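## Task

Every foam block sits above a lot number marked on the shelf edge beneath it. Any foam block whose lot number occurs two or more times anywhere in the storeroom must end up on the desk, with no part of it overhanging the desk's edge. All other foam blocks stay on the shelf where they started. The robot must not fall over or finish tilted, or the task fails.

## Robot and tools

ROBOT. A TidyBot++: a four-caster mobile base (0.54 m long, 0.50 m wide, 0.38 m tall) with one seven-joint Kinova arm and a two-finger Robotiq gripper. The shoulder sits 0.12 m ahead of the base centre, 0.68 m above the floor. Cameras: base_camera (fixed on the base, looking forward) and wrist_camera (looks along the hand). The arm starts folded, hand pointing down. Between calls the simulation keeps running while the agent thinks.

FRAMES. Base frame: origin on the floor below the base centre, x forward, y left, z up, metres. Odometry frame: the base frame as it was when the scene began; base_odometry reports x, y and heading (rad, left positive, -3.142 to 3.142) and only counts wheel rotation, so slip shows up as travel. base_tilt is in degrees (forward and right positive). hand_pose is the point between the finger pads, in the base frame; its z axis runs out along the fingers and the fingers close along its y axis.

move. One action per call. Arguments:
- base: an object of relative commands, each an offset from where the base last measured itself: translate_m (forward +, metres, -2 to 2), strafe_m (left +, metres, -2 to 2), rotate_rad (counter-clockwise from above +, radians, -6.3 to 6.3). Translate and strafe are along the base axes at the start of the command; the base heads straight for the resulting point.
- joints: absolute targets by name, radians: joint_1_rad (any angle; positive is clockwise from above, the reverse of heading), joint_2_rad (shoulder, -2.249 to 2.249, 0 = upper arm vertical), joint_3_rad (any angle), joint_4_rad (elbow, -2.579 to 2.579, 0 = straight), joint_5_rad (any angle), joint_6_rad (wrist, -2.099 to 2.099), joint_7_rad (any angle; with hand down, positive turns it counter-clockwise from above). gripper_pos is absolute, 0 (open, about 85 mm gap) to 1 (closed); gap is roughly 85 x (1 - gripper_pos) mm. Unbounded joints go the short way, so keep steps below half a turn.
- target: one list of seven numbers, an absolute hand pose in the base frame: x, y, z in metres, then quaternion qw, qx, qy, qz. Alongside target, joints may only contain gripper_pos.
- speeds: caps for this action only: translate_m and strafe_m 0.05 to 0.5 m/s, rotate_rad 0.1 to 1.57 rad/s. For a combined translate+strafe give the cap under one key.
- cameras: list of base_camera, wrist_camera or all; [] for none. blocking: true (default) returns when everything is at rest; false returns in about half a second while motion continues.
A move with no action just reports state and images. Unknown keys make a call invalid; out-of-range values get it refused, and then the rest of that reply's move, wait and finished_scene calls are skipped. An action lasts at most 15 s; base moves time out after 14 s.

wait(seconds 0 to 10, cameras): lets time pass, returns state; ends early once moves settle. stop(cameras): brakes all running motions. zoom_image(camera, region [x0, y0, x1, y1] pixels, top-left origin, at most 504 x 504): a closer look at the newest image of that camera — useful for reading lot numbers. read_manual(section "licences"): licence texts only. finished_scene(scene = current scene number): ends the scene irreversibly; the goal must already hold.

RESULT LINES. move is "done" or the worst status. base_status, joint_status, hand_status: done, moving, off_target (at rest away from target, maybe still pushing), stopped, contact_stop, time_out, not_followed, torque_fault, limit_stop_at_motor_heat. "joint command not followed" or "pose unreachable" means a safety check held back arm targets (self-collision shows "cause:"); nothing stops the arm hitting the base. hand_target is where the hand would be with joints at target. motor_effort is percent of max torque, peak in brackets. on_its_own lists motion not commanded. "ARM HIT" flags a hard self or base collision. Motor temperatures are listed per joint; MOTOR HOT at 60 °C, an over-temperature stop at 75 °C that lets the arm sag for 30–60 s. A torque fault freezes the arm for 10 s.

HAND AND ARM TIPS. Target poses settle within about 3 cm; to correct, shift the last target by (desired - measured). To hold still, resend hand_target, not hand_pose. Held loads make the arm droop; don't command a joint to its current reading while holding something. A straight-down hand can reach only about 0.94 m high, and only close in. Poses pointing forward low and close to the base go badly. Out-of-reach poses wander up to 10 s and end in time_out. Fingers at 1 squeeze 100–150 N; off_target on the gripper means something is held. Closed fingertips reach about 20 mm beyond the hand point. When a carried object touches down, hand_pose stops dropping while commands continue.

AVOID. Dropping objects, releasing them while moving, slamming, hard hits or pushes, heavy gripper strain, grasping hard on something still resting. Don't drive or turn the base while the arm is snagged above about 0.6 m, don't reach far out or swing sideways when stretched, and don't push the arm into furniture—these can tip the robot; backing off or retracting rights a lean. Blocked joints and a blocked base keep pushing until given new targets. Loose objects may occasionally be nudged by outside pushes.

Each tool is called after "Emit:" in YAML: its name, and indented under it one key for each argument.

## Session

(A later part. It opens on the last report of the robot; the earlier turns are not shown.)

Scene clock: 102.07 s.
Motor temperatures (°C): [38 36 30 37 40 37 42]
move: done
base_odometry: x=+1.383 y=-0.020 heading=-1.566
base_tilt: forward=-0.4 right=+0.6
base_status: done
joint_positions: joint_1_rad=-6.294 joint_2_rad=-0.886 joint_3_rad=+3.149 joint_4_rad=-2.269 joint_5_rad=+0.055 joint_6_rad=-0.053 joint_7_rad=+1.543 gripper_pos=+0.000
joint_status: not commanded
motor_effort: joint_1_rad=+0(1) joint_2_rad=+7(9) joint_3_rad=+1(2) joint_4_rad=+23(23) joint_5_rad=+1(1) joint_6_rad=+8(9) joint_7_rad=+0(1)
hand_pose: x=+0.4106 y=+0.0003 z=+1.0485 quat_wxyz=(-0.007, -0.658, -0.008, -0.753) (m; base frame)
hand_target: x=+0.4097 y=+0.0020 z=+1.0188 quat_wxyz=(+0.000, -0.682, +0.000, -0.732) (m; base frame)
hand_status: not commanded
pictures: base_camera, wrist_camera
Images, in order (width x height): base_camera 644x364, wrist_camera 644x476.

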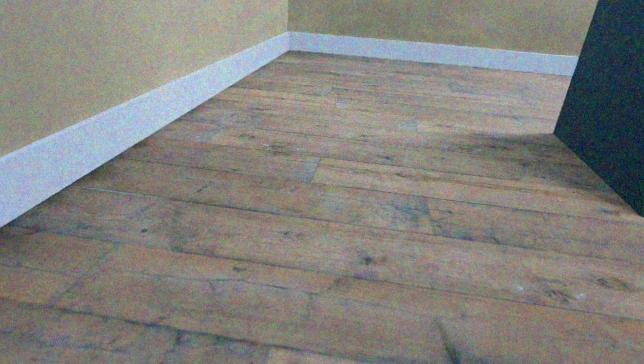

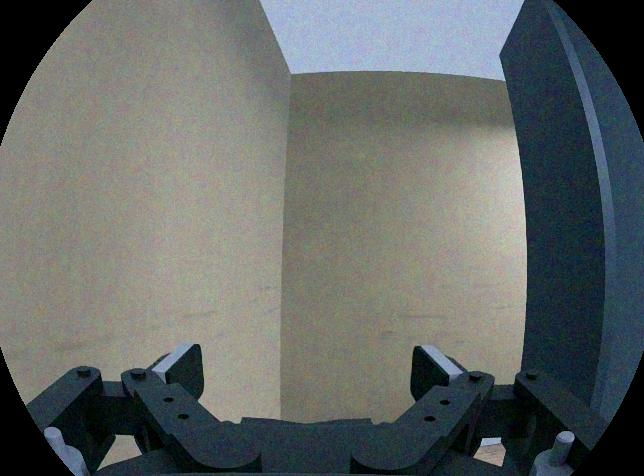

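Emit:
move:
  base: {"translate_m": 0.85}

Emit:
move:
  joints: {"joint_1_rad": -5.1}

Scene clock: 105.53 s.
Motor temperatures (°C): [38 36 30 37 40 37 42]
move: done
base_odometry: x=+1.386 y=-0.870 heading=-1.567
base_tilt: forward=-0.3 right=+0.6
base_status: done
joint_positions: joint_1_rad=-6.294 joint_2_rad=-0.890 joint_3_rad=+3.149 joint_4_rad=-2.270 joint_5_rad=+0.055 joint_6_rad=-0.054 joint_7_rad=+1.543 gripper_pos=+0.000
joint_status: not commanded
motor_effort: joint_1_rad=-1(1) joint_2_rad=+7(9) joint_3_rad=+1(1) joint_4_rad=+22(23) joint_5_rad=+1(1) joint_6_rad=+9(9) joint_7_rad=+0(1)
hand_pose: x=+0.4091 y=+0.0002 z=+1.0488 quat_wxyz=(-0.007, -0.657, -0.008, -0.754) (m; base frame)
hand_target: x=+0.4097 y=+0.0020 z=+1.0188 quat_wxyz=(+0.000, -0.682, +0.000, -0.732) (m; base frame)
hand_status: not commanded
pictures: base_camera, wrist_camera
Images, in order (width x height): base_camera 644x364, wrist_camera 644x476.

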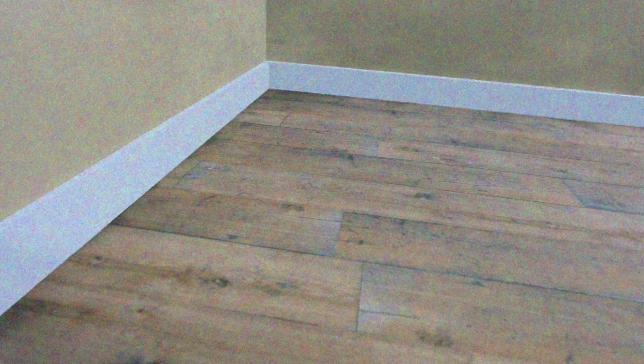

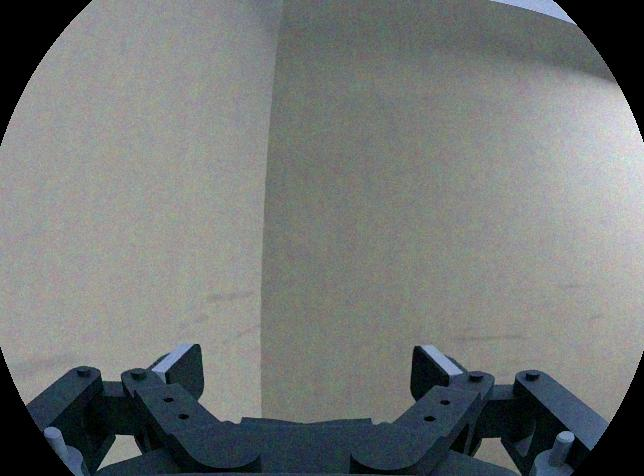

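Scene clock: 108.00 s.
Motor temperatures (°C): [38 36 30 37 40 37 42]
move: done
base_odometry: x=+1.386 y=-0.870 heading=-1.567
base_tilt: forward=-0.3 right=+0.6
base_status: not commanded
joint_positions: joint_1_rad=-5.118 joint_2_rad=-0.890 joint_3_rad=+3.149 joint_4_rad=-2.270 joint_5_rad=+0.055 joint_6_rad=-0.054 joint_7_rad=+1.543 gripper_pos=+0.000
joint_status: all done
motor_effort: joint_1_rad=-1(2) joint_2_rad=+7(8) joint_3_rad=+1(1) joint_4_rad=+22(23) joint_5_rad=+1(1) joint_6_rad=+9(9) joint_7_rad=+0(1)
hand_pose: x=+0.2310 y=-0.2676 z=+1.0488 quat_wxyz=(-0.424, -0.551, +0.358, -0.623) (m; base frame)
hand_target: x=+0.2308 y=-0.2684 z=+1.0188 quat_wxyz=(-0.408, -0.566, +0.380, -0.607) (m; base frame)
hand_status: not commanded
pictures: base_camera, wrist_camera
Images, in order (width x height): base_camera 644x364, wrist_camera 644x476.

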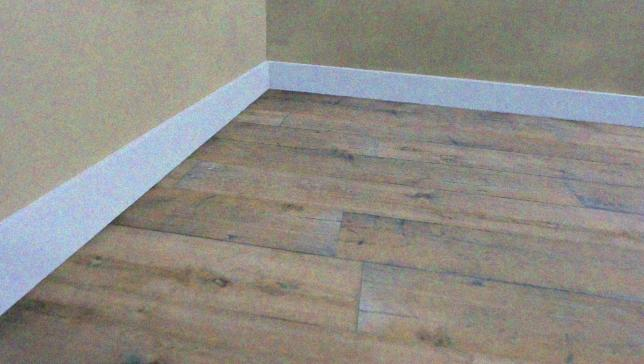

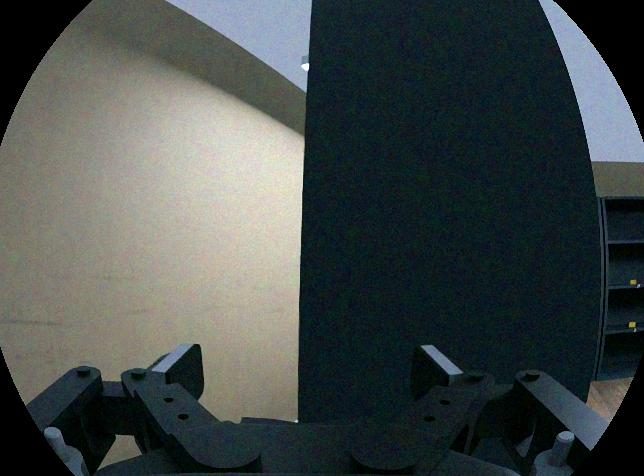

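Emit:
move:
  base: {"translate_m": 0.6}
  cameras: []

Emit:
move:
  base: {"rotate_rad": -1.57}
  joints: {"joint_1_rad": -6.28}

Scene clock: 110.87 s.
Motor temperatures (°C): [38 36 30 37 40 37 42]
move: done
base_odometry: x=+1.389 y=-1.470 heading=-1.567
base_tilt: forward=-0.4 right=+0.6
base_status: done
joint_positions: joint_1_rad=-5.205 joint_2_rad=-0.848 joint_3_rad=+3.147 joint_4_rad=-2.270 joint_5_rad=+0.055 joint_6_rad=-0.055 joint_7_rad=+1.543 gripper_pos=+0.000
joint_status: not commanded
motor_effort: joint_1_rad=+20(24) joint_2_rad=-5(8) joint_3_rad=+1(3) joint_4_rad=+22(24) joint_5_rad=+1(1) joint_6_rad=+9(9) joint_7_rad=+0(1)
hand_pose: x=+0.2616 y=-0.2698 z=+1.0362 quat_wxyz=(-0.389, -0.580, +0.341, -0.629) (m; base frame)
hand_target: x=+0.2308 y=-0.2684 z=+1.0188 quat_wxyz=(-0.408, -0.566, +0.380, -0.607) (m; base frame)
hand_status: not commanded
pictures: none
No camera images: "cameras" was empty.

Scene clock: 115.53 s.
Motor temperatures (°C): [38 36 30 37 40 37 42]
move: time_out
base_odometry: x=+1.383 y=-1.470 heading=-2.202
base_tilt: forward=-0.4 right=+0.6
base_status: rotate_rad time_out (by the wheels' count: -0.635 of -1.570)
joint_positions: joint_1_rad=-6.264 joint_2_rad=-0.891 joint_3_rad=+3.146 joint_4_rad=-2.273 joint_5_rad=+0.055 joint_6_rad=-0.058 joint_7_rad=+1.543 gripper_pos=+0.000
joint_status: all done
motor_effort: joint_1_rad=-1(24) joint_2_rad=+7(11) joint_3_rad=+1(7) joint_4_rad=+22(26) joint_5_rad=+1(1) joint_6_rad=+9(10) joint_7_rad=+0(1)
hand_pose: x=+0.4090 y=-0.0072 z=+1.0464 quat_wxyz=(-0.018, -0.659, +0.001, -0.752) (m; base frame)
hand_target: x=+0.4097 y=+0.0011 z=+1.0188 quat_wxyz=(-0.001, -0.682, +0.001, -0.732) (m; base frame)
hand_status: not commanded
pictures: base_camera, wrist_camera
Images, in order (width x height): base_camera 644x364, wrist_camera 644x476.

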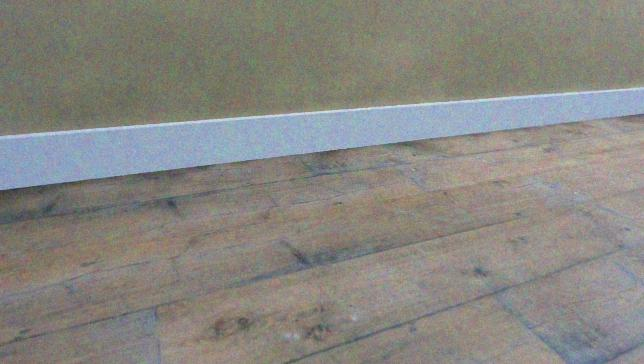

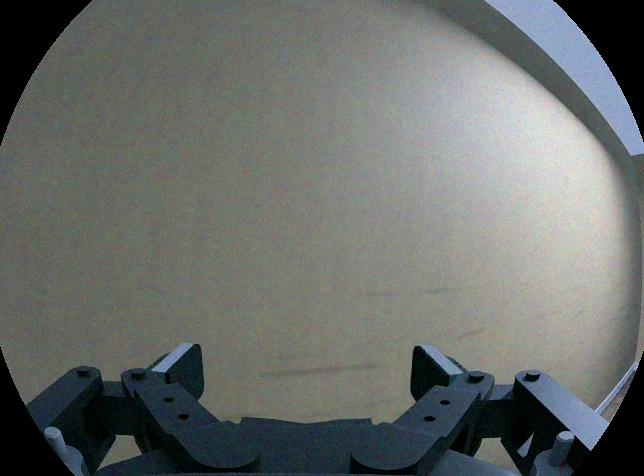

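Emit:
move:
  base: {"translate_m": -0.15, "strafe_m": 0.2}
  cameras: []

Emit:
move:
  base: {"rotate_rad": -0.94}

Scene clock: 119.60 s.
Motor temperatures (°C): [38 36 30 37 40 37 42]
move: time_out
base_odometry: x=+1.400 y=-1.470 heading=-2.137
base_tilt: forward=-0.3 right=+0.6
base_status: translate_m time_out (by the wheels' count: -0.011 of -0.150); strafe_m time_out (by the wheels' count: +0.014 of +0.200)
joint_positions: joint_1_rad=-6.267 joint_2_rad=-0.893 joint_3_rad=+3.143 joint_4_rad=-2.274 joint_5_rad=+0.055 joint_6_rad=-0.059 joint_7_rad=+1.543 gripper_pos=+0.000
joint_status: not commanded
motor_effort: joint_1_rad=+0(3) joint_2_rad=+7(14) joint_3_rad=+1(9) joint_4_rad=+22(24) joint_5_rad=+1(1) joint_6_rad=+9(10) joint_7_rad=+0(1)
hand_pose: x=+0.4084 y=-0.0052 z=+1.0457 quat_wxyz=(-0.017, -0.659, -0.001, -0.752) (m; base frame)
hand_target: x=+0.4097 y=+0.0011 z=+1.0188 quat_wxyz=(-0.001, -0.682, +0.001, -0.732) (m; base frame)
hand_status: not commanded
pictures: none
No camera images: "cameras" was empty.

not run: a stop that you did not command came earlier in this reply.

Emit:
move:
  base: {"rotate_rad": 0.57}

Emit:
move:
  joints: {"joint_1_rad": -3.9}

Scene clock: 126.27 s.
Motor temperatures (°C): [38 36 30 37 40 37 42]
move: done
base_odometry: x=+1.400 y=-1.470 heading=-1.568
base_tilt: forward=-0.4 right=+0.6
base_status: done
joint_positions: joint_1_rad=-6.268 joint_2_rad=-0.893 joint_3_rad=+3.143 joint_4_rad=-2.274 joint_5_rad=+0.055 joint_6_rad=-0.059 joint_7_rad=+1.543 gripper_pos=+0.000
joint_status: not commanded
motor_effort: joint_1_rad=-1(1) joint_2_rad=+7(7) joint_3_rad=+1(2) joint_4_rad=+22(23) joint_5_rad=+1(1) joint_6_rad=+9(9) joint_7_rad=+0(1)
hand_pose: x=+0.4084 y=-0.0049 z=+1.0457 quat_wxyz=(-0.017, -0.659, -0.002, -0.752) (m; base frame)
hand_target: x=+0.4097 y=+0.0011 z=+1.0188 quat_wxyz=(-0.001, -0.682, +0.001, -0.732) (m; base frame)
hand_status: not commanded
pictures: base_camera, wrist_camera
Images, in order (width x height): base_camera 644x364, wrist_camera 644x476.

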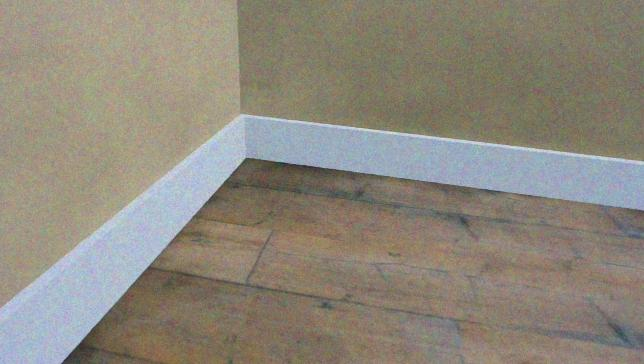

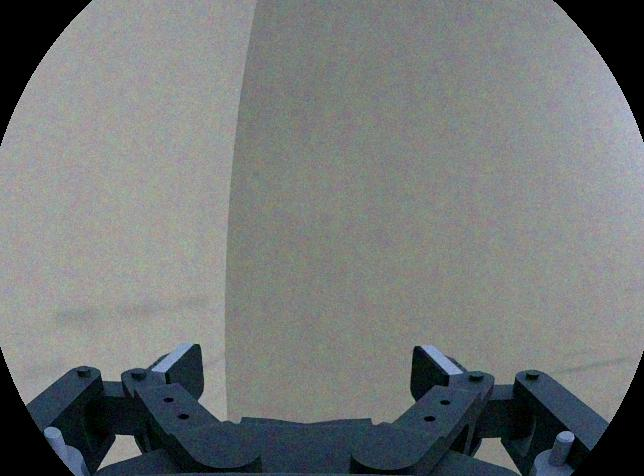

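Scene clock: 129.67 s.
Motor temperatures (°C): [38 36 30 37 40 37 42]
move: done
base_odometry: x=+1.400 y=-1.470 heading=-1.566
base_tilt: forward=-0.4 right=+0.6
base_status: not commanded
joint_positions: joint_1_rad=-3.904 joint_2_rad=-0.815 joint_3_rad=+3.132 joint_4_rad=-2.275 joint_5_rad=+0.055 joint_6_rad=-0.061 joint_7_rad=+1.543 gripper_pos=+0.000
joint_status: all done
motor_effort: joint_1_rad=-3(52) joint_2_rad=-10(42) joint_3_rad=+2(7) joint_4_rad=+23(24) joint_5_rad=+1(1) joint_6_rad=+9(10) joint_7_rad=+0(1)
hand_pose: x=-0.1070 y=-0.2224 z=+1.0207 quat_wxyz=(-0.677, -0.268, +0.635, -0.260) (m; base frame)
hand_target: x=-0.0906 y=-0.2014 z=+1.0188 quat_wxyz=(-0.680, -0.253, +0.633, -0.271) (m; base frame)
hand_status: not commanded
pictures: base_camera, wrist_camera
Images, in order (width x height): base_camera 644x364, wrist_camera 644x476.

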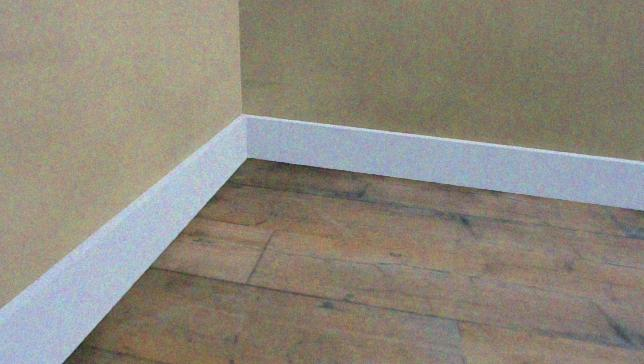

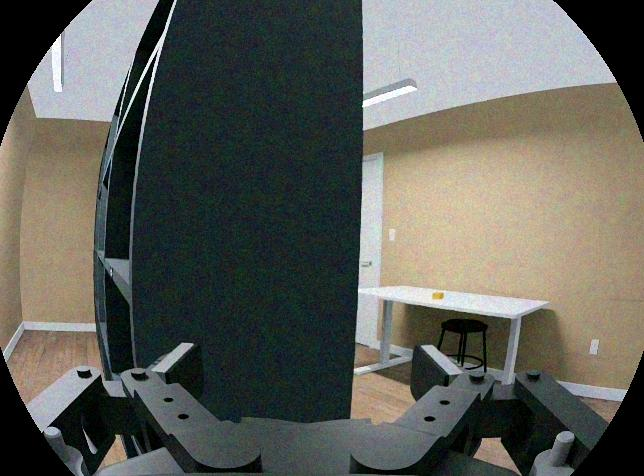

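Emit:
move:
  base: {"translate_m": 0.37}
  cameras: []

Emit:
move:
  base: {"strafe_m": -0.25}
  cameras: ["wrist_camera"]

Emit:
move:
  base: {"rotate_rad": -1.57}
  joints: {"joint_1_rad": -5.38}

Scene clock: 134.30 s.
Motor temperatures (°C): [38 36 30 37 40 37 42]
move: time_out
base_odometry: x=+1.403 y=-1.839 heading=-1.572
base_tilt: forward=-0.4 right=+0.7
base_status: translate_m time_out (by the wheels' count: +0.369 of +0.370)
joint_positions: joint_1_rad=-3.865 joint_2_rad=-0.702 joint_3_rad=+3.127 joint_4_rad=-2.278 joint_5_rad=+0.055 joint_6_rad=-0.063 joint_7_rad=+1.543 gripper_pos=+0.000
joint_status: not commanded
motor_effort: joint_1_rad=-7(11) joint_2_rad=-36(43) joint_3_rad=+4(6) joint_4_rad=+22(25) joint_5_rad=+1(1) joint_6_rad=+8(10) joint_7_rad=+0(1)
hand_pose: x=-0.1412 y=-0.2389 z=+0.9797 quat_wxyz=(-0.642, -0.273, +0.678, -0.232) (m; base frame)
hand_target: x=-0.0906 y=-0.2014 z=+1.0188 quat_wxyz=(-0.680, -0.253, +0.633, -0.271) (m; base frame)
hand_status: not commanded
pictures: none
No camera images: "cameras" was empty.

not run: a stop that you did not command came earlier in this reply.

not run: a stop that you did not command came earlier in this reply.

Emit:
wait:
  seconds: 0.1

Scene clock: 134.53 s.
Motor temperatures (°C): [38 36 30 37 40 37 42]
base_odometry: x=+1.403 y=-1.839 heading=-1.572
base_tilt: forward=-0.4 right=+0.7
base_status: translate_m time_out (by the wheels' count: +0.369 of +0.370)
joint_positions: joint_1_rad=-3.865 joint_2_rad=-0.702 joint_3_rad=+3.127 joint_4_rad=-2.278 joint_5_rad=+0.055 joint_6_rad=-0.063 joint_7_rad=+1.543 gripper_pos=+0.000
joint_status: not commanded
motor_effort: joint_1_rad=-7(11) joint_2_rad=-37(43) joint_3_rad=+4(6) joint_4_rad=+22(25) joint_5_rad=+1(1) joint_6_rad=+8(10) joint_7_rad=+0(1)
hand_pose: x=-0.1412 y=-0.2389 z=+0.9797 quat_wxyz=(-0.642, -0.273, +0.678, -0.232) (m; base frame)
hand_target: x=-0.0906 y=-0.2014 z=+1.0188 quat_wxyz=(-0.680, -0.253, +0.633, -0.271) (m; base frame)
hand_status: not commanded
wait: 0.10 s; no rest
pictures: base_camera, wrist_camera
Images, in order (width x height): base_camera 644x364, wrist_camera 644x476.

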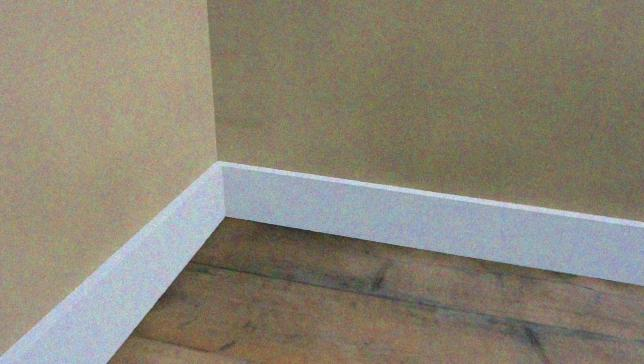

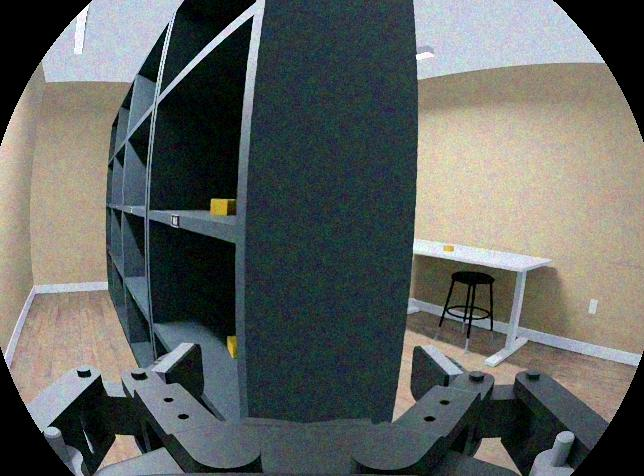

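Emit:
move:
  joints: {"joint_2_rad": -0.4, "joint_4_rad": -2.4, "joint_6_rad": 0.3, "joint_1_rad": -3.87}
  cameras: []

Emit:
move:
  base: {"strafe_m": -0.25}
  cameras: ["wrist_camera"]

Emit:
move:
  base: {"rotate_rad": -1.57}
  joints: {"joint_1_rad": -5.38}

Scene clock: 136.73 s.
Motor temperatures (°C): [38 36 30 37 40 37 42]
move: done
base_odometry: x=+1.403 y=-1.839 heading=-1.572
base_tilt: forward=-0.3 right=+0.6
base_status: not commanded
joint_positions: joint_1_rad=-3.878 joint_2_rad=-0.412 joint_3_rad=+3.129 joint_4_rad=-2.371 joint_5_rad=+0.055 joint_6_rad=+0.243 joint_7_rad=+1.543 gripper_pos=+0.000
joint_status: all done
motor_effort: joint_1_rad=-1(9) joint_2_rad=-6(37) joint_3_rad=+1(4) joint_4_rad=+21(24) joint_5_rad=+1(1) joint_6_rad=+9(10) joint_7_rad=+0(1)
hand_pose: x=-0.1918 y=-0.2975 z=+0.9032 quat_wxyz=(-0.610, -0.291, +0.699, -0.234) (m; base frame)
hand_target: x=-0.2010 y=-0.2883 z=+0.8984 quat_wxyz=(-0.617, -0.268, +0.702, -0.236) (m; base frame)
hand_status: not commanded
pictures: none
No camera images: "cameras" was empty.

Scene clock: 138.53 s.
Motor temperatures (°C): [38 36 30 37 40 37 42]
move: done
base_odometry: x=+1.153 y=-1.839 heading=-1.571
base_tilt: forward=-0.3 right=+0.6
base_status: done
joint_positions: joint_1_rad=-3.878 joint_2_rad=-0.409 joint_3_rad=+3.130 joint_4_rad=-2.371 joint_5_rad=+0.055 joint_6_rad=+0.245 joint_7_rad=+1.543 gripper_pos=+0.000
joint_status: not commanded
motor_effort: joint_1_rad=+0(1) joint_2_rad=-6(8) joint_3_rad=+1(2) joint_4_rad=+21(22) joint_5_rad=+1(1) joint_6_rad=+9(9) joint_7_rad=+0(1)
hand_pose: x=-0.1931 y=-0.2975 z=+0.9023 quat_wxyz=(-0.610, -0.290, +0.699, -0.234) (m; base frame)
hand_target: x=-0.2010 y=-0.2883 z=+0.8984 quat_wxyz=(-0.617, -0.268, +0.702, -0.236) (m; base frame)
hand_status: not commanded
pictures: wrist_camera
Images, in order (width x height): wrist_camera 644x476.

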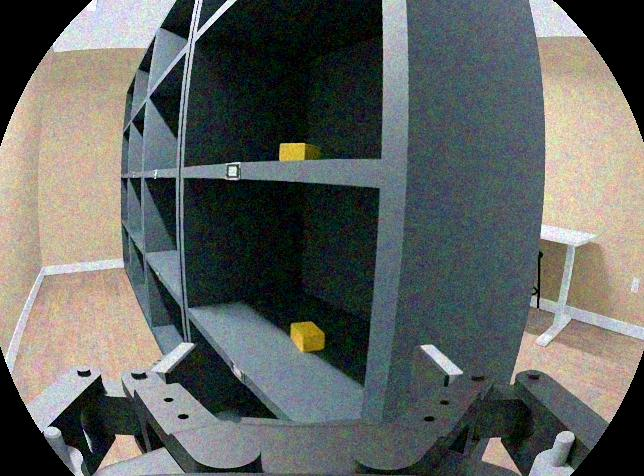

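Scene clock: 141.27 s.
Motor temperatures (°C): [38 36 30 37 40 37 42]
move: done
base_odometry: x=+1.153 y=-1.839 heading=-3.140
base_tilt: forward=-0.3 right=+0.6
base_status: done
joint_positions: joint_1_rad=-5.362 joint_2_rad=-0.409 joint_3_rad=+3.132 joint_4_rad=-2.371 joint_5_rad=+0.055 joint_6_rad=+0.246 joint_7_rad=+1.543 gripper_pos=+0.000
joint_status: all done
motor_effort: joint_1_rad=+0(2) joint_2_rad=-6(8) joint_3_rad=+1(1) joint_4_rad=+21(22) joint_5_rad=+1(1) joint_6_rad=+8(10) joint_7_rad=+0(1)
hand_pose: x=+0.3878 y=-0.3372 z=+0.9023 quat_wxyz=(-0.292, -0.686, +0.320, -0.585) (m; base frame)
hand_target: x=+0.3873 y=-0.3369 z=+0.8984 quat_wxyz=(-0.288, -0.676, +0.327, -0.594) (m; base frame)
hand_status: not commanded
pictures: base_camera, wrist_camera
Images, in order (width x height): base_camera 644x364, wrist_camera 644x476.

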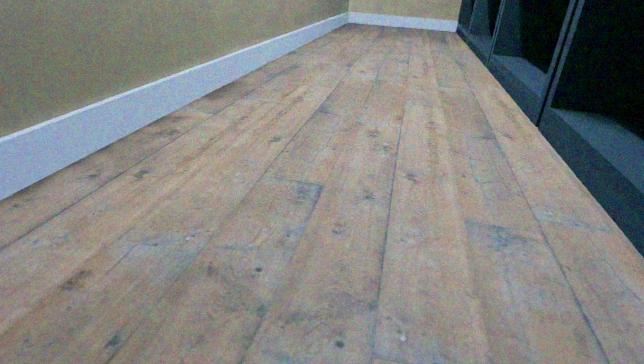

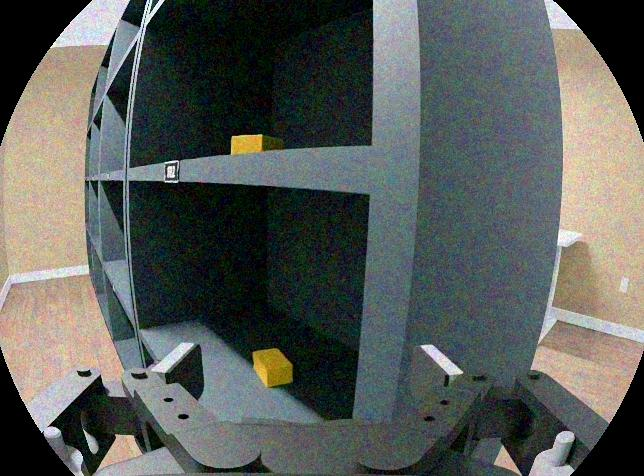

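Emit:
move:
  base: {"translate_m": 0.35}

Emit:
move:
  base: {"translate_m": 0.5}
  cameras: ["wrist_camera"]

Emit:
move:
  base: {"translate_m": 0.5}
  cameras: ["wrist_camera"]

Emit:
move:
  base: {"translate_m": 0.5}
  cameras: ["wrist_camera"]

Scene clock: 143.57 s.
Motor temperatures (°C): [38 36 30 37 40 37 42]
move: done
base_odometry: x=+0.803 y=-1.839 heading=-3.141
base_tilt: forward=-0.4 right=+0.6
base_status: done
joint_positions: joint_1_rad=-5.363 joint_2_rad=-0.407 joint_3_rad=+3.132 joint_4_rad=-2.372 joint_5_rad=+0.055 joint_6_rad=+0.247 joint_7_rad=+1.543 gripper_pos=+0.000
joint_status: not commanded
motor_effort: joint_1_rad=-1(1) joint_2_rad=-6(9) joint_3_rad=+1(2) joint_4_rad=+21(22) joint_5_rad=+1(1) joint_6_rad=+9(9) joint_7_rad=+0(1)
hand_pose: x=+0.3884 y=-0.3372 z=+0.9018 quat_wxyz=(-0.291, -0.686, +0.320, -0.585) (m; base frame)
hand_target: x=+0.3873 y=-0.3369 z=+0.8984 quat_wxyz=(-0.288, -0.676, +0.327, -0.594) (m; base frame)
hand_status: not commanded
pictures: base_camera, wrist_camera
Images, in order (width x height): base_camera 644x364, wrist_camera 644x476.

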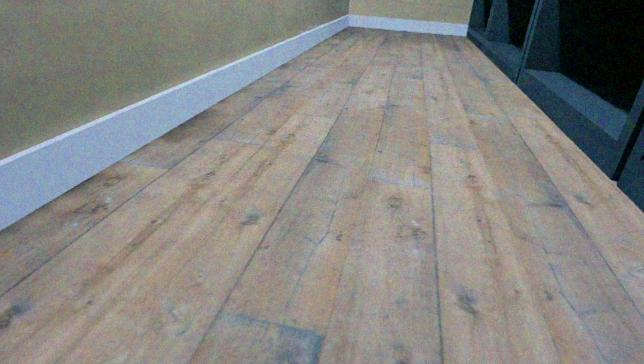

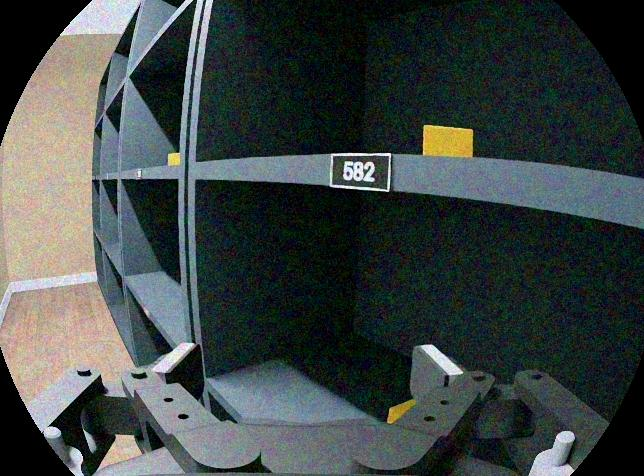

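Scene clock: 145.93 s.
Motor temperatures (°C): [38 36 30 37 40 37 42]
move: done
base_odometry: x=+0.302 y=-1.840 heading=+3.141
base_tilt: forward=-0.3 right=+0.6
base_status: done
joint_positions: joint_1_rad=-5.364 joint_2_rad=-0.406 joint_3_rad=+3.133 joint_4_rad=-2.372 joint_5_rad=+0.055 joint_6_rad=+0.247 joint_7_rad=+1.543 gripper_pos=+0.000
joint_status: not commanded
motor_effort: joint_1_rad=-1(1) joint_2_rad=-6(8) joint_3_rad=+0(2) joint_4_rad=+21(22) joint_5_rad=+0(1) joint_6_rad=+9(9) joint_7_rad=+0(1)
hand_pose: x=+0.3886 y=-0.3373 z=+0.9015 quat_wxyz=(-0.291, -0.687, +0.320, -0.584) (m; base frame)
hand_target: x=+0.3873 y=-0.3369 z=+0.8984 quat_wxyz=(-0.288, -0.676, +0.327, -0.594) (m; base frame)
hand_status: not commanded
pictures: wrist_camera
Images, in order (width x height): wrist_camera 644x476.

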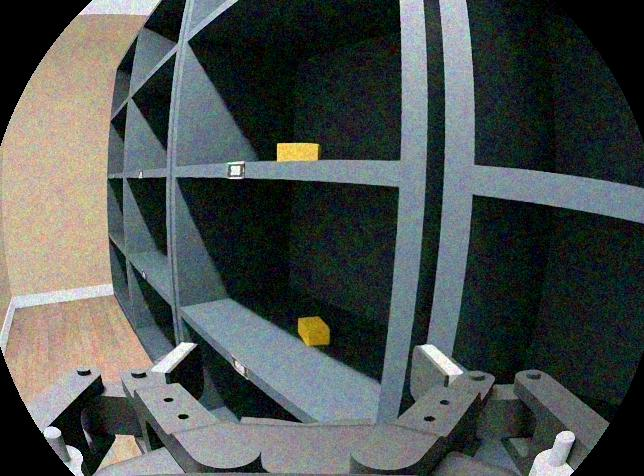

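Scene clock: 148.30 s.
Motor temperatures (°C): [38 36 30 37 40 37 42]
move: done
base_odometry: x=-0.198 y=-1.840 heading=+3.140
base_tilt: forward=-0.4 right=+0.6
base_status: done
joint_positions: joint_1_rad=-5.365 joint_2_rad=-0.405 joint_3_rad=+3.133 joint_4_rad=-2.372 joint_5_rad=+0.055 joint_6_rad=+0.247 joint_7_rad=+1.543 gripper_pos=+0.000
joint_status: not commanded
motor_effort: joint_1_rad=-1(1) joint_2_rad=-7(8) joint_3_rad=+0(2) joint_4_rad=+22(22) joint_5_rad=+1(1) joint_6_rad=+9(9) joint_7_rad=+0(1)
hand_pose: x=+0.3887 y=-0.3374 z=+0.9011 quat_wxyz=(-0.291, -0.687, +0.320, -0.584) (m; base frame)
hand_target: x=+0.3873 y=-0.3369 z=+0.8984 quat_wxyz=(-0.288, -0.676, +0.327, -0.594) (m; base frame)
hand_status: not commanded
pictures: wrist_camera
Images, in order (width x height): wrist_camera 644x476.

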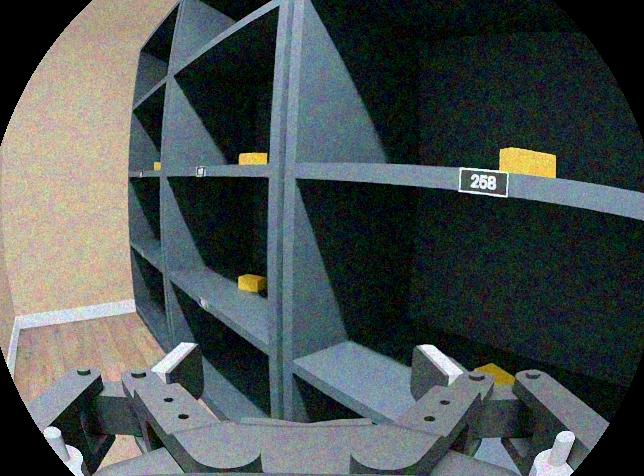

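Scene clock: 152.70 s.
Motor temperatures (°C): [38 36 30 37 40 37 42]
move: time_out
base_odometry: x=-0.695 y=-1.839 heading=+3.137
base_tilt: forward=-0.4 right=+0.6
base_status: translate_m time_out (by the wheels' count: +0.497 of +0.500)
joint_positions: joint_1_rad=-5.369 joint_2_rad=-0.398 joint_3_rad=+3.133 joint_4_rad=-2.373 joint_5_rad=+0.055 joint_6_rad=+0.250 joint_7_rad=+1.543 gripper_pos=+0.000
joint_status: not commanded
motor_effort: joint_1_rad=-1(3) joint_2_rad=-6(16) joint_3_rad=+1(8) joint_4_rad=+21(22) joint_5_rad=+1(1) joint_6_rad=+9(10) joint_7_rad=+0(1)
hand_pose: x=+0.3910 y=-0.3374 z=+0.8982 quat_wxyz=(-0.289, -0.689, +0.319, -0.583) (m; base frame)
hand_target: x=+0.3873 y=-0.3369 z=+0.8984 quat_wxyz=(-0.288, -0.676, +0.327, -0.594) (m; base frame)
hand_status: not commanded
pictures: wrist_camera
Images, in order (width x height): wrist_camera 644x476.

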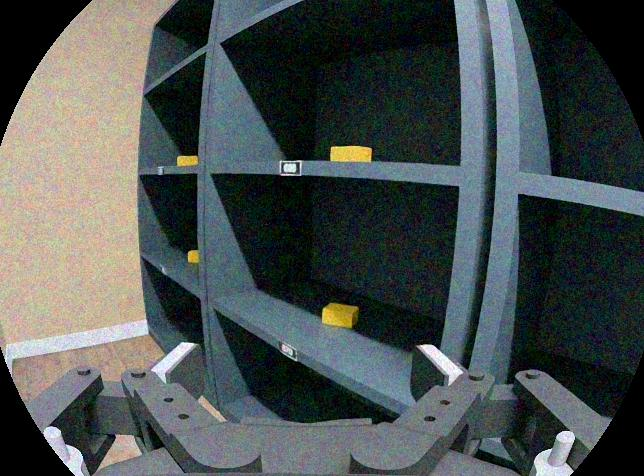

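Emit:
zoom_image:
  camera: "wrist_camera"
  region: [260, 150, 320, 190]

Emit:
zoom_image:
  camera: "wrist_camera"
  region: [260, 330, 320, 370]

Emit:
move:
  base: {"translate_m": 0.3}

Scaled by 8.400.

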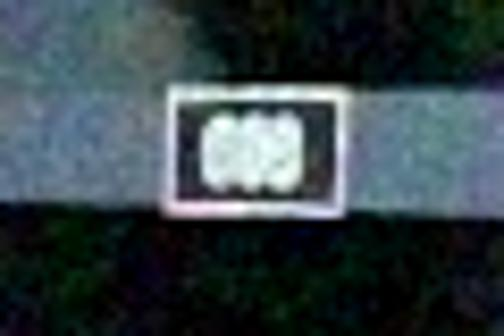

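Scaled by 8.400.

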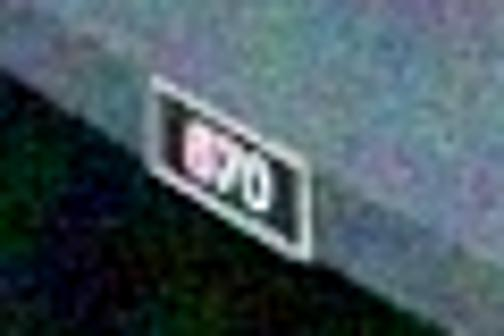

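Scene clock: 156.67 s.
Motor temperatures (°C): [38 36 30 37 40 37 42]
move: time_out
base_odometry: x=-0.993 y=-1.837 heading=+3.135
base_tilt: forward=-0.3 right=+0.6
base_status: translate_m time_out (by the wheels' count: +0.298 of +0.300)
joint_positions: joint_1_rad=-5.369 joint_2_rad=-0.398 joint_3_rad=+3.133 joint_4_rad=-2.373 joint_5_rad=+0.055 joint_6_rad=+0.251 joint_7_rad=+1.543 gripper_pos=+0.000
joint_status: not commanded
motor_effort: joint_1_rad=-1(1) joint_2_rad=-6(12) joint_3_rad=+1(3) joint_4_rad=+22(22) joint_5_rad=+0(1) joint_6_rad=+9(10) joint_7_rad=+0(1)
hand_pose: x=+0.3910 y=-0.3374 z=+0.8984 quat_wxyz=(-0.289, -0.689, +0.319, -0.583) (m; base frame)
hand_target: x=+0.3873 y=-0.3369 z=+0.8984 quat_wxyz=(-0.288, -0.676, +0.327, -0.594) (m; base frame)
hand_status: not commanded
pictures: base_camera, wrist_camera
Images, in order (width x height): base_camera 644x364, wrist_camera 644x476.

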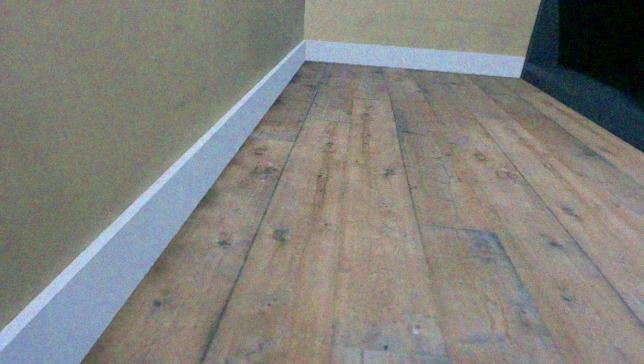

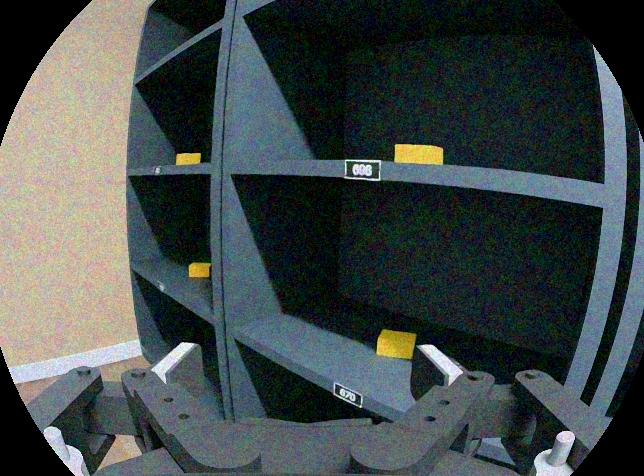

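Emit:
zoom_image:
  camera: "wrist_camera"
  region: [342, 150, 382, 190]

Emit:
move:
  base: {"strafe_m": -0.12, "rotate_rad": -0.05}
  cameras: []

Emit:
move:
  base: {"translate_m": 0.5}

Emit:
move:
  base: {"translate_m": 0.3}

Scaled by 12.600.

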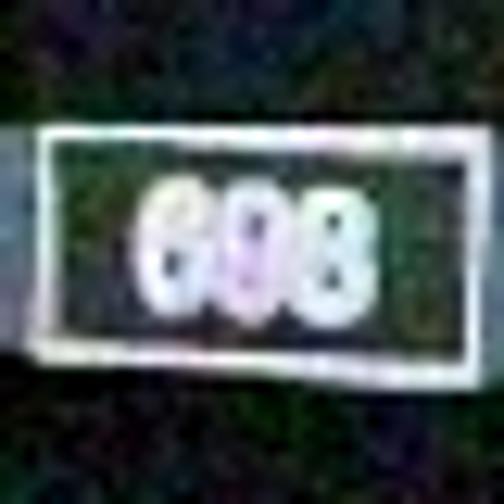

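Scene clock: 159.17 s.
Motor temperatures (°C): [38 36 30 37 40 37 42]
move: done
base_odometry: x=-0.992 y=-1.717 heading=+3.085
base_tilt: forward=-0.4 right=+0.6
base_status: done
joint_positions: joint_1_rad=-5.369 joint_2_rad=-0.399 joint_3_rad=+3.135 joint_4_rad=-2.374 joint_5_rad=+0.055 joint_6_rad=+0.251 joint_7_rad=+1.543 gripper_pos=+0.000
joint_status: not commanded
motor_effort: joint_1_rad=+0(1) joint_2_rad=-6(9) joint_3_rad=+1(3) joint_4_rad=+20(22) joint_5_rad=+1(1) joint_6_rad=+8(9) joint_7_rad=-1(1)
hand_pose: x=+0.3904 y=-0.3376 z=+0.8987 quat_wxyz=(-0.289, -0.688, +0.320, -0.584) (m; base frame)
hand_target: x=+0.3873 y=-0.3369 z=+0.8984 quat_wxyz=(-0.288, -0.676, +0.327, -0.594) (m; base frame)
hand_status: not commanded
pictures: none
No camera images: "cameras" was empty.

Scene clock: 161.53 s.
Motor temperatures (°C): [38 36 30 37 40 37 42]
move: done
base_odometry: x=-1.491 y=-1.689 heading=+3.084
base_tilt: forward=-0.3 right=+0.6
base_status: done
joint_positions: joint_1_rad=-5.369 joint_2_rad=-0.400 joint_3_rad=+3.135 joint_4_rad=-2.374 joint_5_rad=+0.055 joint_6_rad=+0.252 joint_7_rad=+1.543 gripper_pos=+0.000
joint_status: not commanded
motor_effort: joint_1_rad=-1(1) joint_2_rad=-6(9) joint_3_rad=+1(2) joint_4_rad=+21(22) joint_5_rad=+0(1) joint_6_rad=+8(9) joint_7_rad=+0(1)
hand_pose: x=+0.3902 y=-0.3376 z=+0.8988 quat_wxyz=(-0.289, -0.688, +0.320, -0.584) (m; base frame)
hand_target: x=+0.3873 y=-0.3369 z=+0.8984 quat_wxyz=(-0.288, -0.676, +0.327, -0.594) (m; base frame)
hand_status: not commanded
pictures: base_camera, wrist_camera
Images, in order (width x height): base_camera 644x364, wrist_camera 644x476.

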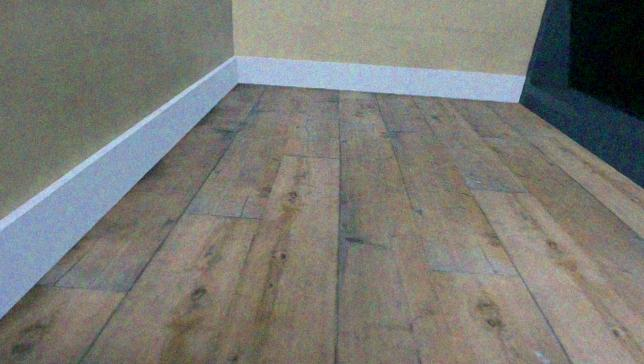

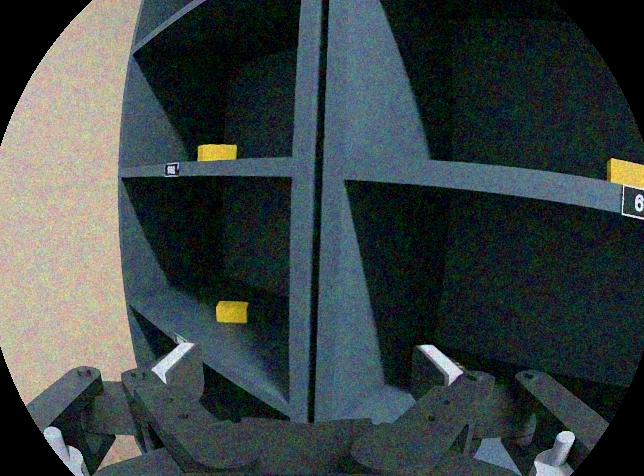

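Scene clock: 163.47 s.
Motor temperatures (°C): [38 36 30 37 40 37 42]
move: done
base_odometry: x=-1.791 y=-1.671 heading=+3.084
base_tilt: forward=-0.3 right=+0.6
base_status: done
joint_positions: joint_1_rad=-5.369 joint_2_rad=-0.400 joint_3_rad=+3.135 joint_4_rad=-2.374 joint_5_rad=+0.055 joint_6_rad=+0.252 joint_7_rad=+1.543 gripper_pos=+0.000
joint_status: not commanded
motor_effort: joint_1_rad=+0(1) joint_2_rad=-6(8) joint_3_rad=+1(2) joint_4_rad=+21(22) joint_5_rad=+1(1) joint_6_rad=+8(9) joint_7_rad=+0(1)
hand_pose: x=+0.3902 y=-0.3376 z=+0.8988 quat_wxyz=(-0.289, -0.688, +0.320, -0.584) (m; base frame)
hand_target: x=+0.3873 y=-0.3369 z=+0.8984 quat_wxyz=(-0.288, -0.676, +0.327, -0.594) (m; base frame)
hand_status: not commanded
pictures: base_camera, wrist_camera
Images, in order (width x height): base_camera 644x364, wrist_camera 644x476.

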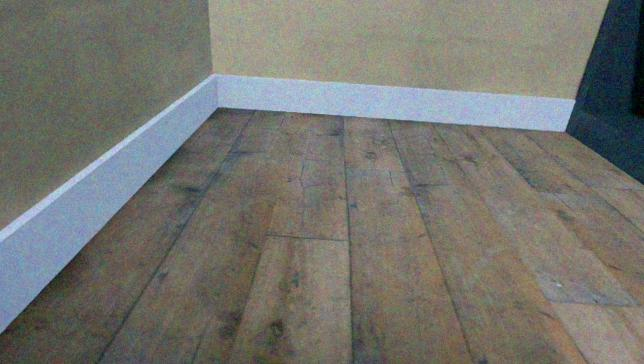

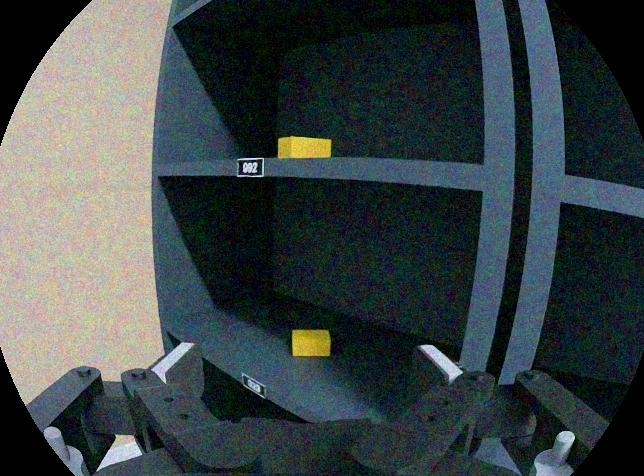

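Emit:
zoom_image:
  camera: "wrist_camera"
  region: [230, 148, 270, 188]

Emit:
zoom_image:
  camera: "wrist_camera"
  region: [235, 365, 275, 405]

Emit:
move:
  base: {"translate_m": 0.15}
  joints: {"joint_6_rad": 0.0, "joint_1_rad": -5.2}

Scaled by 12.600.

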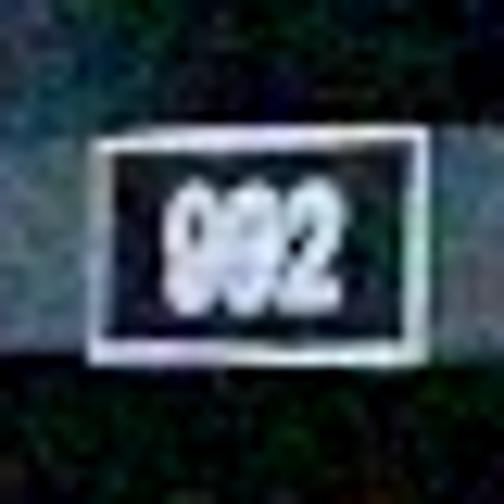

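Scaled by 12.600.

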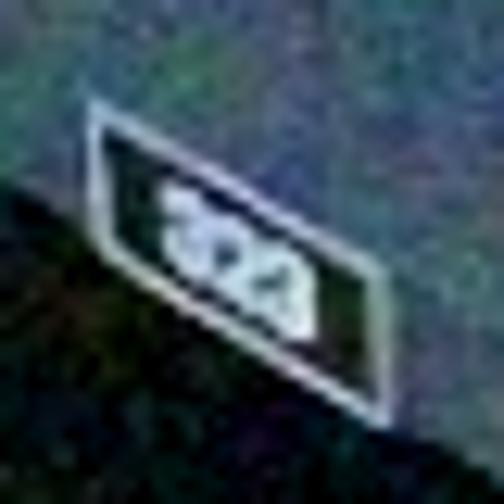

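Scene clock: 165.10 s.
Motor temperatures (°C): [38 36 30 37 40 37 42]
move: done
base_odometry: x=-1.941 y=-1.663 heading=+3.083
base_tilt: forward=-0.3 right=+0.6
base_status: done
joint_positions: joint_1_rad=-5.219 joint_2_rad=-0.400 joint_3_rad=+3.135 joint_4_rad=-2.374 joint_5_rad=+0.055 joint_6_rad=+0.049 joint_7_rad=+1.543 gripper_pos=+0.000
joint_status: all done
motor_effort: joint_1_rad=+0(2) joint_2_rad=-6(8) joint_3_rad=+0(1) joint_4_rad=+21(22) joint_5_rad=+1(1) joint_6_rad=+8(9) joint_7_rad=+0(1)
hand_pose: x=+0.3256 y=-0.3624 z=+0.8375 quat_wxyz=(-0.295, -0.715, +0.404, -0.489) (m; base frame)
hand_target: x=+0.3106 y=-0.3569 z=+0.8090 quat_wxyz=(-0.278, -0.721, +0.433, -0.463) (m; base frame)
hand_status: not commanded
pictures: base_camera, wrist_camera
Images, in order (width x height): base_camera 644x364, wrist_camera 644x476.

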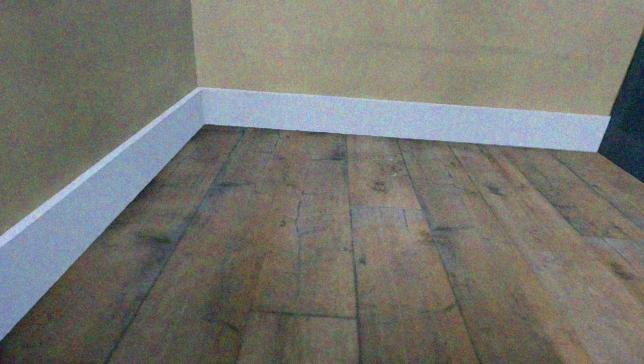

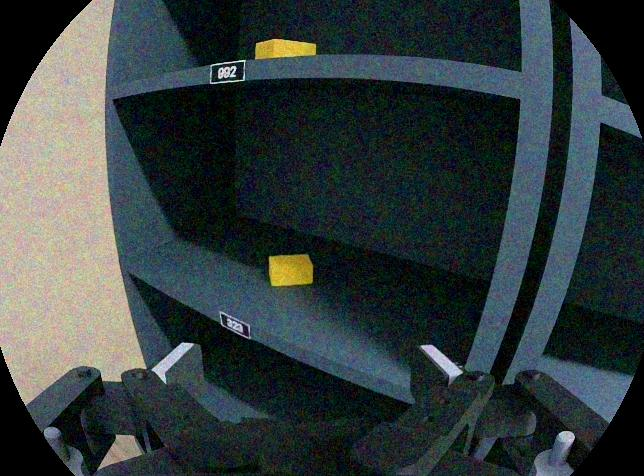

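Emit:
zoom_image:
  camera: "wrist_camera"
  region: [215, 305, 255, 345]

Emit:
zoom_image:
  camera: "wrist_camera"
  region: [208, 52, 248, 92]

Emit:
move:
  base: {"translate_m": -0.85}
  cameras: ["wrist_camera"]

Scaled by 12.600.

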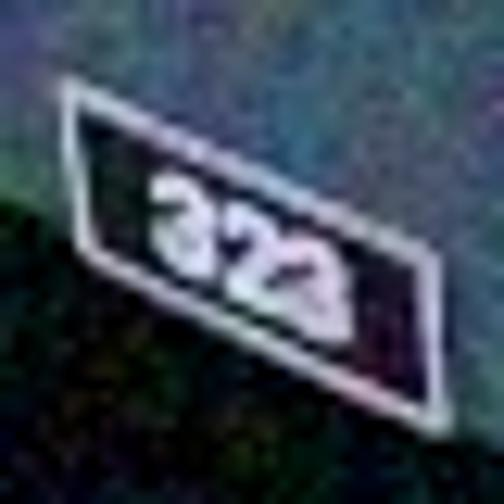

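Scaled by 12.600.

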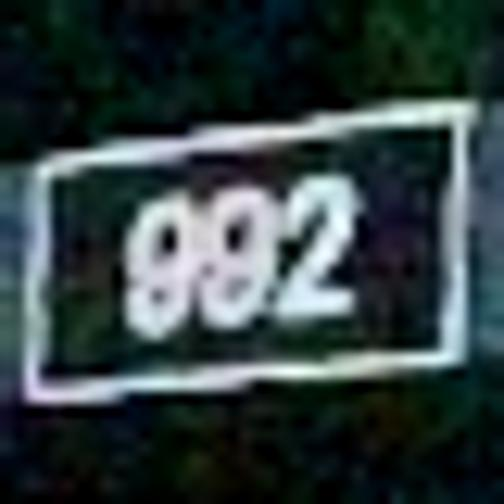

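Scene clock: 168.60 s.
Motor temperatures (°C): [38 36 30 37 40 37 42]
move: done
base_odometry: x=-1.092 y=-1.712 heading=+3.083
base_tilt: forward=-0.4 right=+0.6
base_status: done
joint_positions: joint_1_rad=-5.217 joint_2_rad=-0.401 joint_3_rad=+3.136 joint_4_rad=-2.375 joint_5_rad=+0.055 joint_6_rad=+0.045 joint_7_rad=+1.543 gripper_pos=+0.000
joint_status: not commanded
motor_effort: joint_1_rad=-1(1) joint_2_rad=-6(8) joint_3_rad=+1(2) joint_4_rad=+21(22) joint_5_rad=+1(1) joint_6_rad=+9(9) joint_7_rad=+0(1)
hand_pose: x=+0.3244 y=-0.3622 z=+0.8365 quat_wxyz=(-0.295, -0.715, +0.405, -0.488) (m; base frame)
hand_target: x=+0.3106 y=-0.3569 z=+0.8090 quat_wxyz=(-0.278, -0.721, +0.433, -0.463) (m; base frame)
hand_status: not commanded
pictures: wrist_camera
Images, in order (width x height): wrist_camera 644x476.

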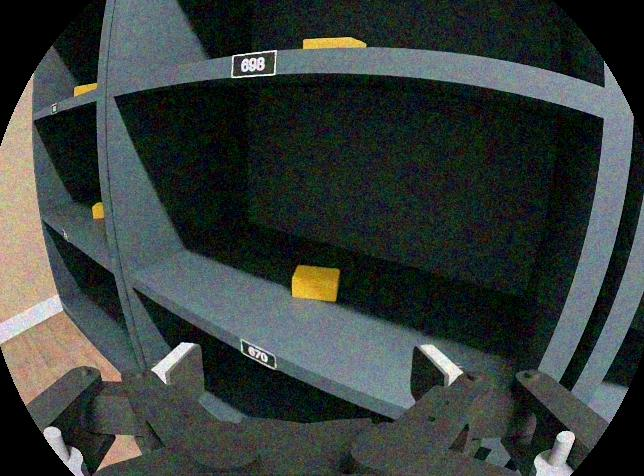

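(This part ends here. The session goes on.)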